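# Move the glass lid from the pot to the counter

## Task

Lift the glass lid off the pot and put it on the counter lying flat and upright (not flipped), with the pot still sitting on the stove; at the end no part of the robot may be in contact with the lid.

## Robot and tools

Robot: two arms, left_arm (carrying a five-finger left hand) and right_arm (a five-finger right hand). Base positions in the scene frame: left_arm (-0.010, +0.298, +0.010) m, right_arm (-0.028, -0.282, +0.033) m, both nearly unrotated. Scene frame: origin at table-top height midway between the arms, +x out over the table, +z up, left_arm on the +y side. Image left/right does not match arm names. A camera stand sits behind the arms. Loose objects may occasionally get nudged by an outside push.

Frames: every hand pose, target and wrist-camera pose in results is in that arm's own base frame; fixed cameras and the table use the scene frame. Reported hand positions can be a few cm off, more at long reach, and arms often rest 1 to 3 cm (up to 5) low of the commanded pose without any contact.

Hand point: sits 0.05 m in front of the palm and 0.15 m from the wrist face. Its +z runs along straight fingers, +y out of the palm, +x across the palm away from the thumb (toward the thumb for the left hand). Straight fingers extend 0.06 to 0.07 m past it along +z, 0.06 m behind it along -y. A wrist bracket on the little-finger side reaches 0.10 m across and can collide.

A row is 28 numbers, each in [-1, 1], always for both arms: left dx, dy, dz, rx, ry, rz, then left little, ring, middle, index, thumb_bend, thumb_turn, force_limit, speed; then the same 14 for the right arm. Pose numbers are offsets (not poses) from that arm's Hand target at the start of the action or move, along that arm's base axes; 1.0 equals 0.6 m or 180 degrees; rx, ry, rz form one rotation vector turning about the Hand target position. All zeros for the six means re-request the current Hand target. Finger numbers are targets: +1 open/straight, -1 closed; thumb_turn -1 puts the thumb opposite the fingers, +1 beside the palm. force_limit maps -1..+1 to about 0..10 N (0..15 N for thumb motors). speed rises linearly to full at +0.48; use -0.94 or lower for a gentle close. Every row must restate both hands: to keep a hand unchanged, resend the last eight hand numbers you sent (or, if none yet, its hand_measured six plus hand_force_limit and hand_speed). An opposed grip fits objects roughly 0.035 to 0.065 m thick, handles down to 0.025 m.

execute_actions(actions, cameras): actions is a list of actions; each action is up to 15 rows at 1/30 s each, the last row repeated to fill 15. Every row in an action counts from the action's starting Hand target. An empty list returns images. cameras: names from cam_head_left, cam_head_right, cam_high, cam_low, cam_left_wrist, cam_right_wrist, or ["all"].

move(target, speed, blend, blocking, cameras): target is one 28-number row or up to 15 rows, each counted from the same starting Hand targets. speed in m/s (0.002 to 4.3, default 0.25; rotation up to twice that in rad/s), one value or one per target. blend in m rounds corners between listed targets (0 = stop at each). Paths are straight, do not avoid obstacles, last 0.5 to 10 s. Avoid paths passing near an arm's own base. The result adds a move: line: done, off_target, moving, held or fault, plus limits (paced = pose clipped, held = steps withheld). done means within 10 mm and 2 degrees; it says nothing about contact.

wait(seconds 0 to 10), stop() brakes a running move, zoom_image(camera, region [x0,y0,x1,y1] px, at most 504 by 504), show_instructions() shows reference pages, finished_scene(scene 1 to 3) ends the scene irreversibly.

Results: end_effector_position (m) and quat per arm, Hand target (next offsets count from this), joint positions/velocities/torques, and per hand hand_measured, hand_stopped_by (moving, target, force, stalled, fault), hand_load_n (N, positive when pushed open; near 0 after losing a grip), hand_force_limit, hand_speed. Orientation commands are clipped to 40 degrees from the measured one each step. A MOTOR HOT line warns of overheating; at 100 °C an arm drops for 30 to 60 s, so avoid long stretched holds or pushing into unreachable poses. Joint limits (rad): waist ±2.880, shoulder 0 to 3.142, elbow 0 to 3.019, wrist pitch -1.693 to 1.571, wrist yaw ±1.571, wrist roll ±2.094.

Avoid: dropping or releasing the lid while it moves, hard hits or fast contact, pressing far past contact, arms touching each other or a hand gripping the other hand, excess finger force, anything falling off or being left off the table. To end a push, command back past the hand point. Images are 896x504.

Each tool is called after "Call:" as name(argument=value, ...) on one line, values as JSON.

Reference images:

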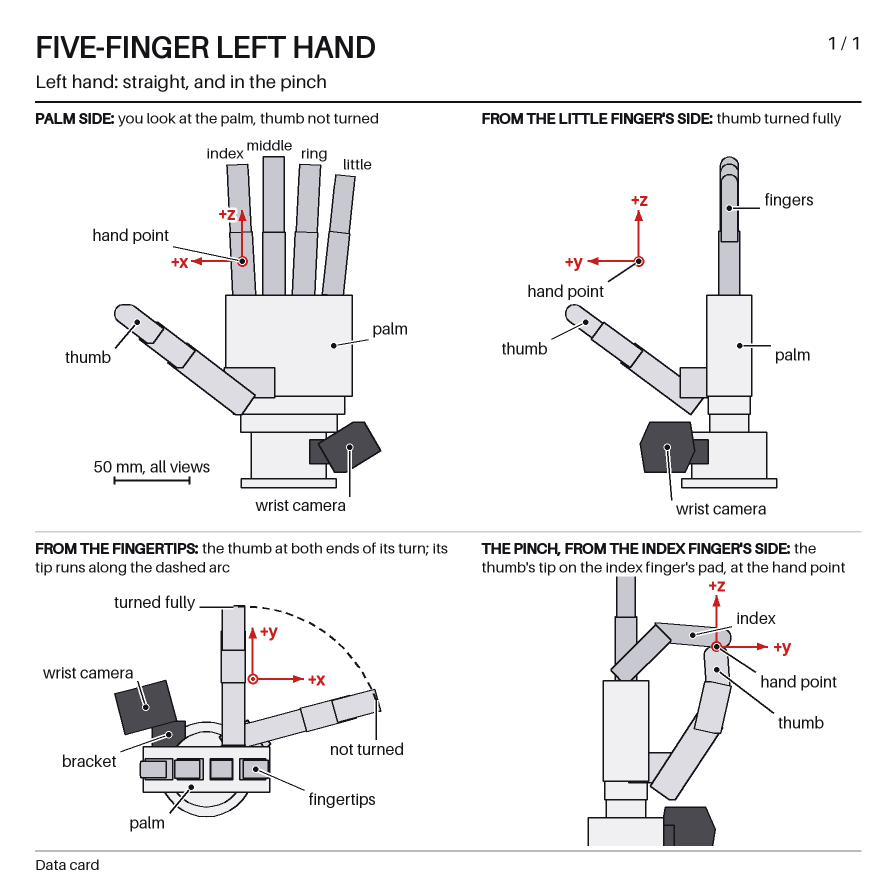

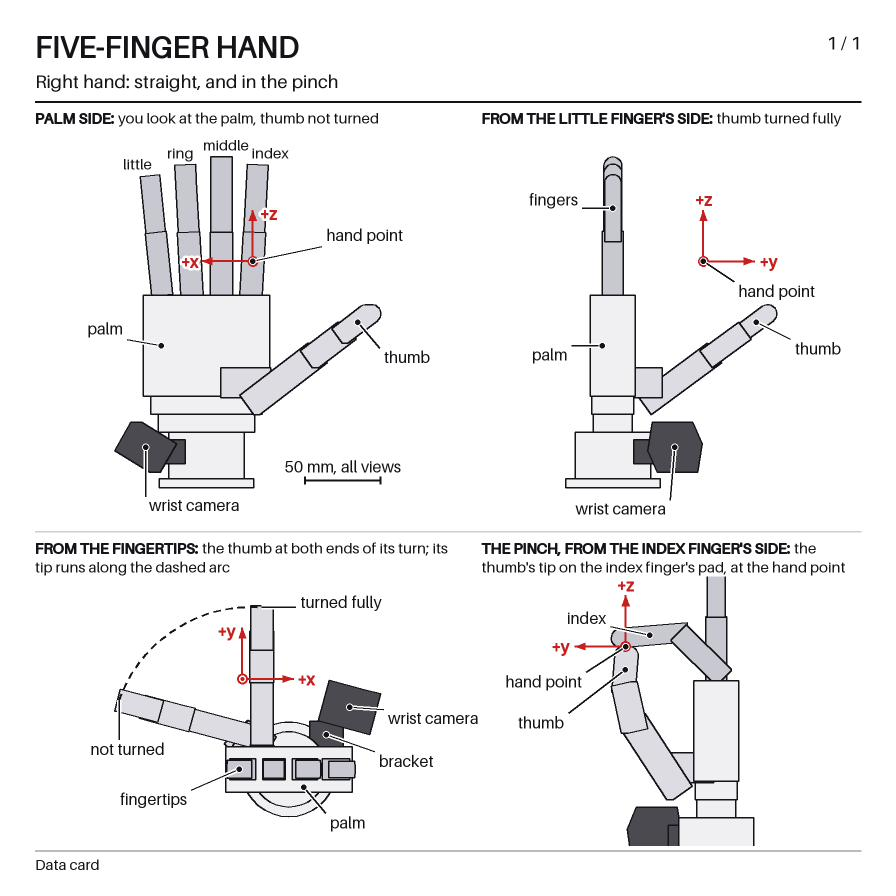

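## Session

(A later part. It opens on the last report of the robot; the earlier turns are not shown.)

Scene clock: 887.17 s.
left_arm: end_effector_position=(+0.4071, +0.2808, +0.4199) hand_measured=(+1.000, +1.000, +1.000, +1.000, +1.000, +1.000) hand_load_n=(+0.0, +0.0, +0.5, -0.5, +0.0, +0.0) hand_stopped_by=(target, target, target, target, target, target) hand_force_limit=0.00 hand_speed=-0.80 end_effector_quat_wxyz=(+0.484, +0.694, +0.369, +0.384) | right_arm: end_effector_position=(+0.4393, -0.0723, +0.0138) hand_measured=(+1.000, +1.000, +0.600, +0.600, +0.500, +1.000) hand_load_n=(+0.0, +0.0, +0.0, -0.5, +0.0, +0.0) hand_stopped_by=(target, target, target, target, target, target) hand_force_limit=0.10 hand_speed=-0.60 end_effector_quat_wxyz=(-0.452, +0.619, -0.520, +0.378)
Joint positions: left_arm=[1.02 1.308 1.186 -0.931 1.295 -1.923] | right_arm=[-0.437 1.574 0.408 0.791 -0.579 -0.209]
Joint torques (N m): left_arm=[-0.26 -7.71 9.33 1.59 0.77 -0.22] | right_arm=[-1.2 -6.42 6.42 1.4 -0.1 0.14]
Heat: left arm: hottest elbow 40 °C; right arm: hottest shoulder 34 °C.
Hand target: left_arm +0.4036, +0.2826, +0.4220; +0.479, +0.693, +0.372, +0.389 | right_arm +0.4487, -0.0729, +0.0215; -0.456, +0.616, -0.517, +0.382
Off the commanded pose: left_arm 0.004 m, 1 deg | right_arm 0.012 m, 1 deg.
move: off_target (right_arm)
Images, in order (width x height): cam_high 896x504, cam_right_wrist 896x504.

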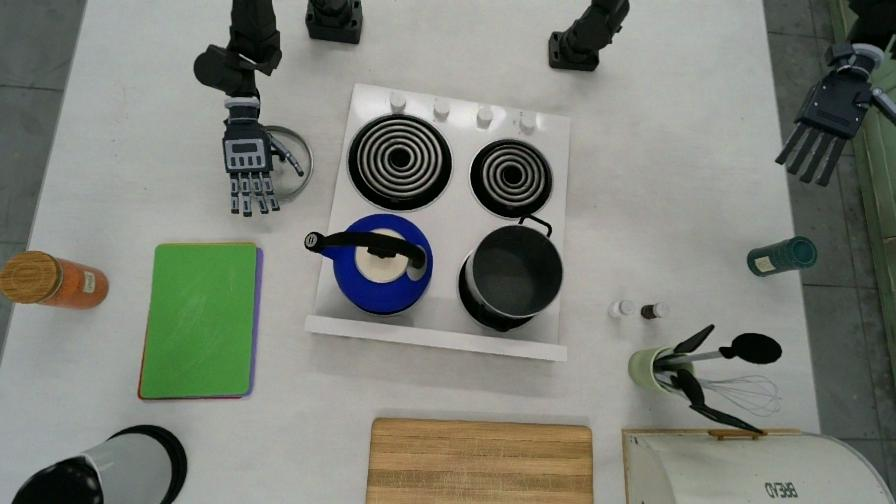

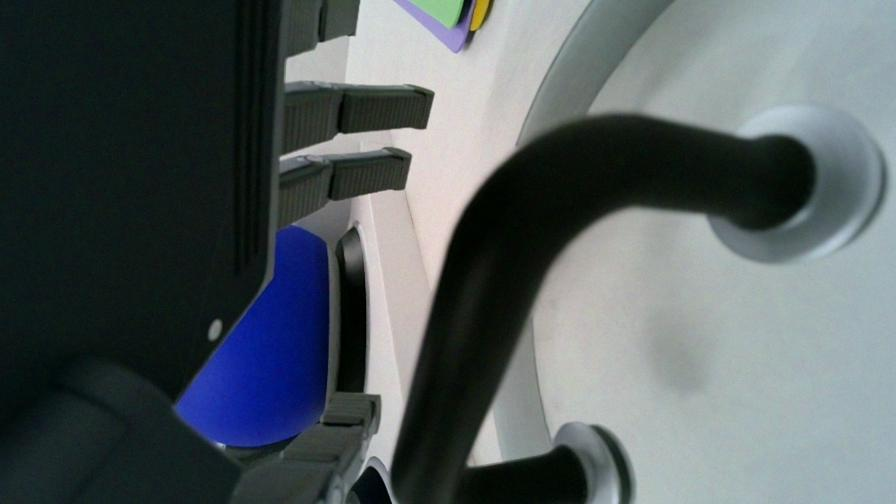

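Call:
move(target=[[0,0,0,0,0,0,1,1,1,1,1,1,0,-0.8,-0.006,0,0.04,0,0,0,1,1,0.6,0.6,0.5,1,0.1,-0.6],[0,0,0,0,0,0,1,1,1,1,1,1,0,-0.8,-0.006,0,0.22,0,0,0,1,1,0.6,0.6,0.5,1,0.1,-0.6]], speed=[0.05,0.15], blend=0.005, cameras=["cam_right_wrist","cam_high","cam_head_right"])

Scene clock: 897.70 s.
left_arm: end_effector_position=(+0.4071, +0.2808, +0.4199) hand_measured=(+1.000, +1.000, +1.000, +1.000, +1.000, +1.000) hand_load_n=(+0.0, +0.0, +0.0, +0.0, +0.0, +0.0) hand_stopped_by=(target, target, target, target, target, target) hand_force_limit=0.00 hand_speed=-0.80 end_effector_quat_wxyz=(+0.484, +0.694, +0.369, +0.384) | right_arm: end_effector_position=(+0.4310, -0.0682, +0.1298) hand_measured=(+1.000, +1.000, +0.600, +0.600, +0.500, +1.000) hand_load_n=(-0.5, +0.0, +0.0, +0.0, +0.0, +0.0) hand_stopped_by=(target, target, target, target, target, target) hand_force_limit=0.10 hand_speed=-0.60 end_effector_quat_wxyz=(-0.449, +0.620, -0.529, +0.366)
Joint positions: left_arm=[1.02 1.308 1.186 -0.931 1.295 -1.923] | right_arm=[-0.437 1.145 0.516 0.226 -0.579 -0.207]
Joint torques (N m): left_arm=[-1.03 -7.59 9.17 1.44 0.81 -0.13] | right_arm=[-1.85 -4.66 11.79 1.46 -0.26 0.1]
Heat: left arm: hottest elbow 40 °C; right arm: hottest shoulder 34 °C.
Hand target: left_arm +0.4036, +0.2826, +0.4220; +0.479, +0.693, +0.372, +0.389 | right_arm +0.4451, -0.0729, +0.1537; -0.456, +0.616, -0.517, +0.382
Off the commanded pose: left_arm 0.004 m, 1 deg | right_arm 0.028 m, 2 deg.
move: off_target (right_arm)
Images, in order (width x height): cam_head_right 896x504, cam_high 896x504, cam_right_wrist 896x504.

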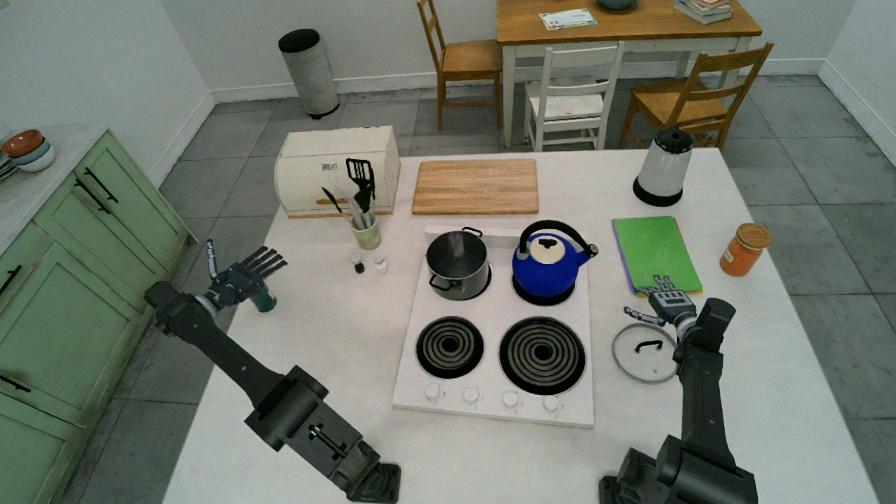

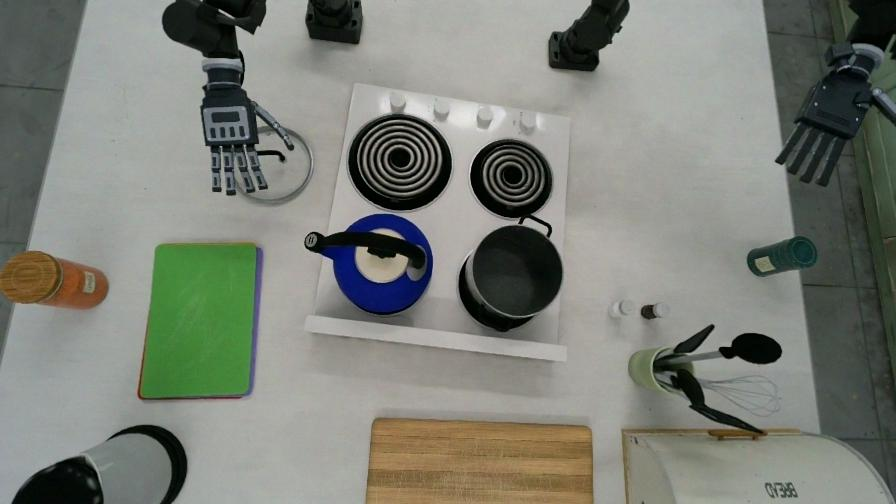

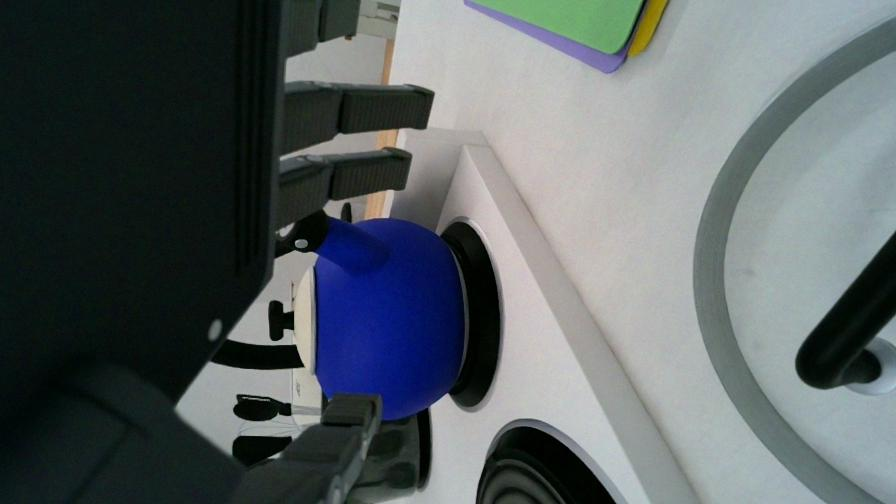

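Lid lies flat on the counter right side up, the hand is clear of it, and the pot is still on the stove.

Call:
finished_scene(scene=3)

The scene is finished: the task was done.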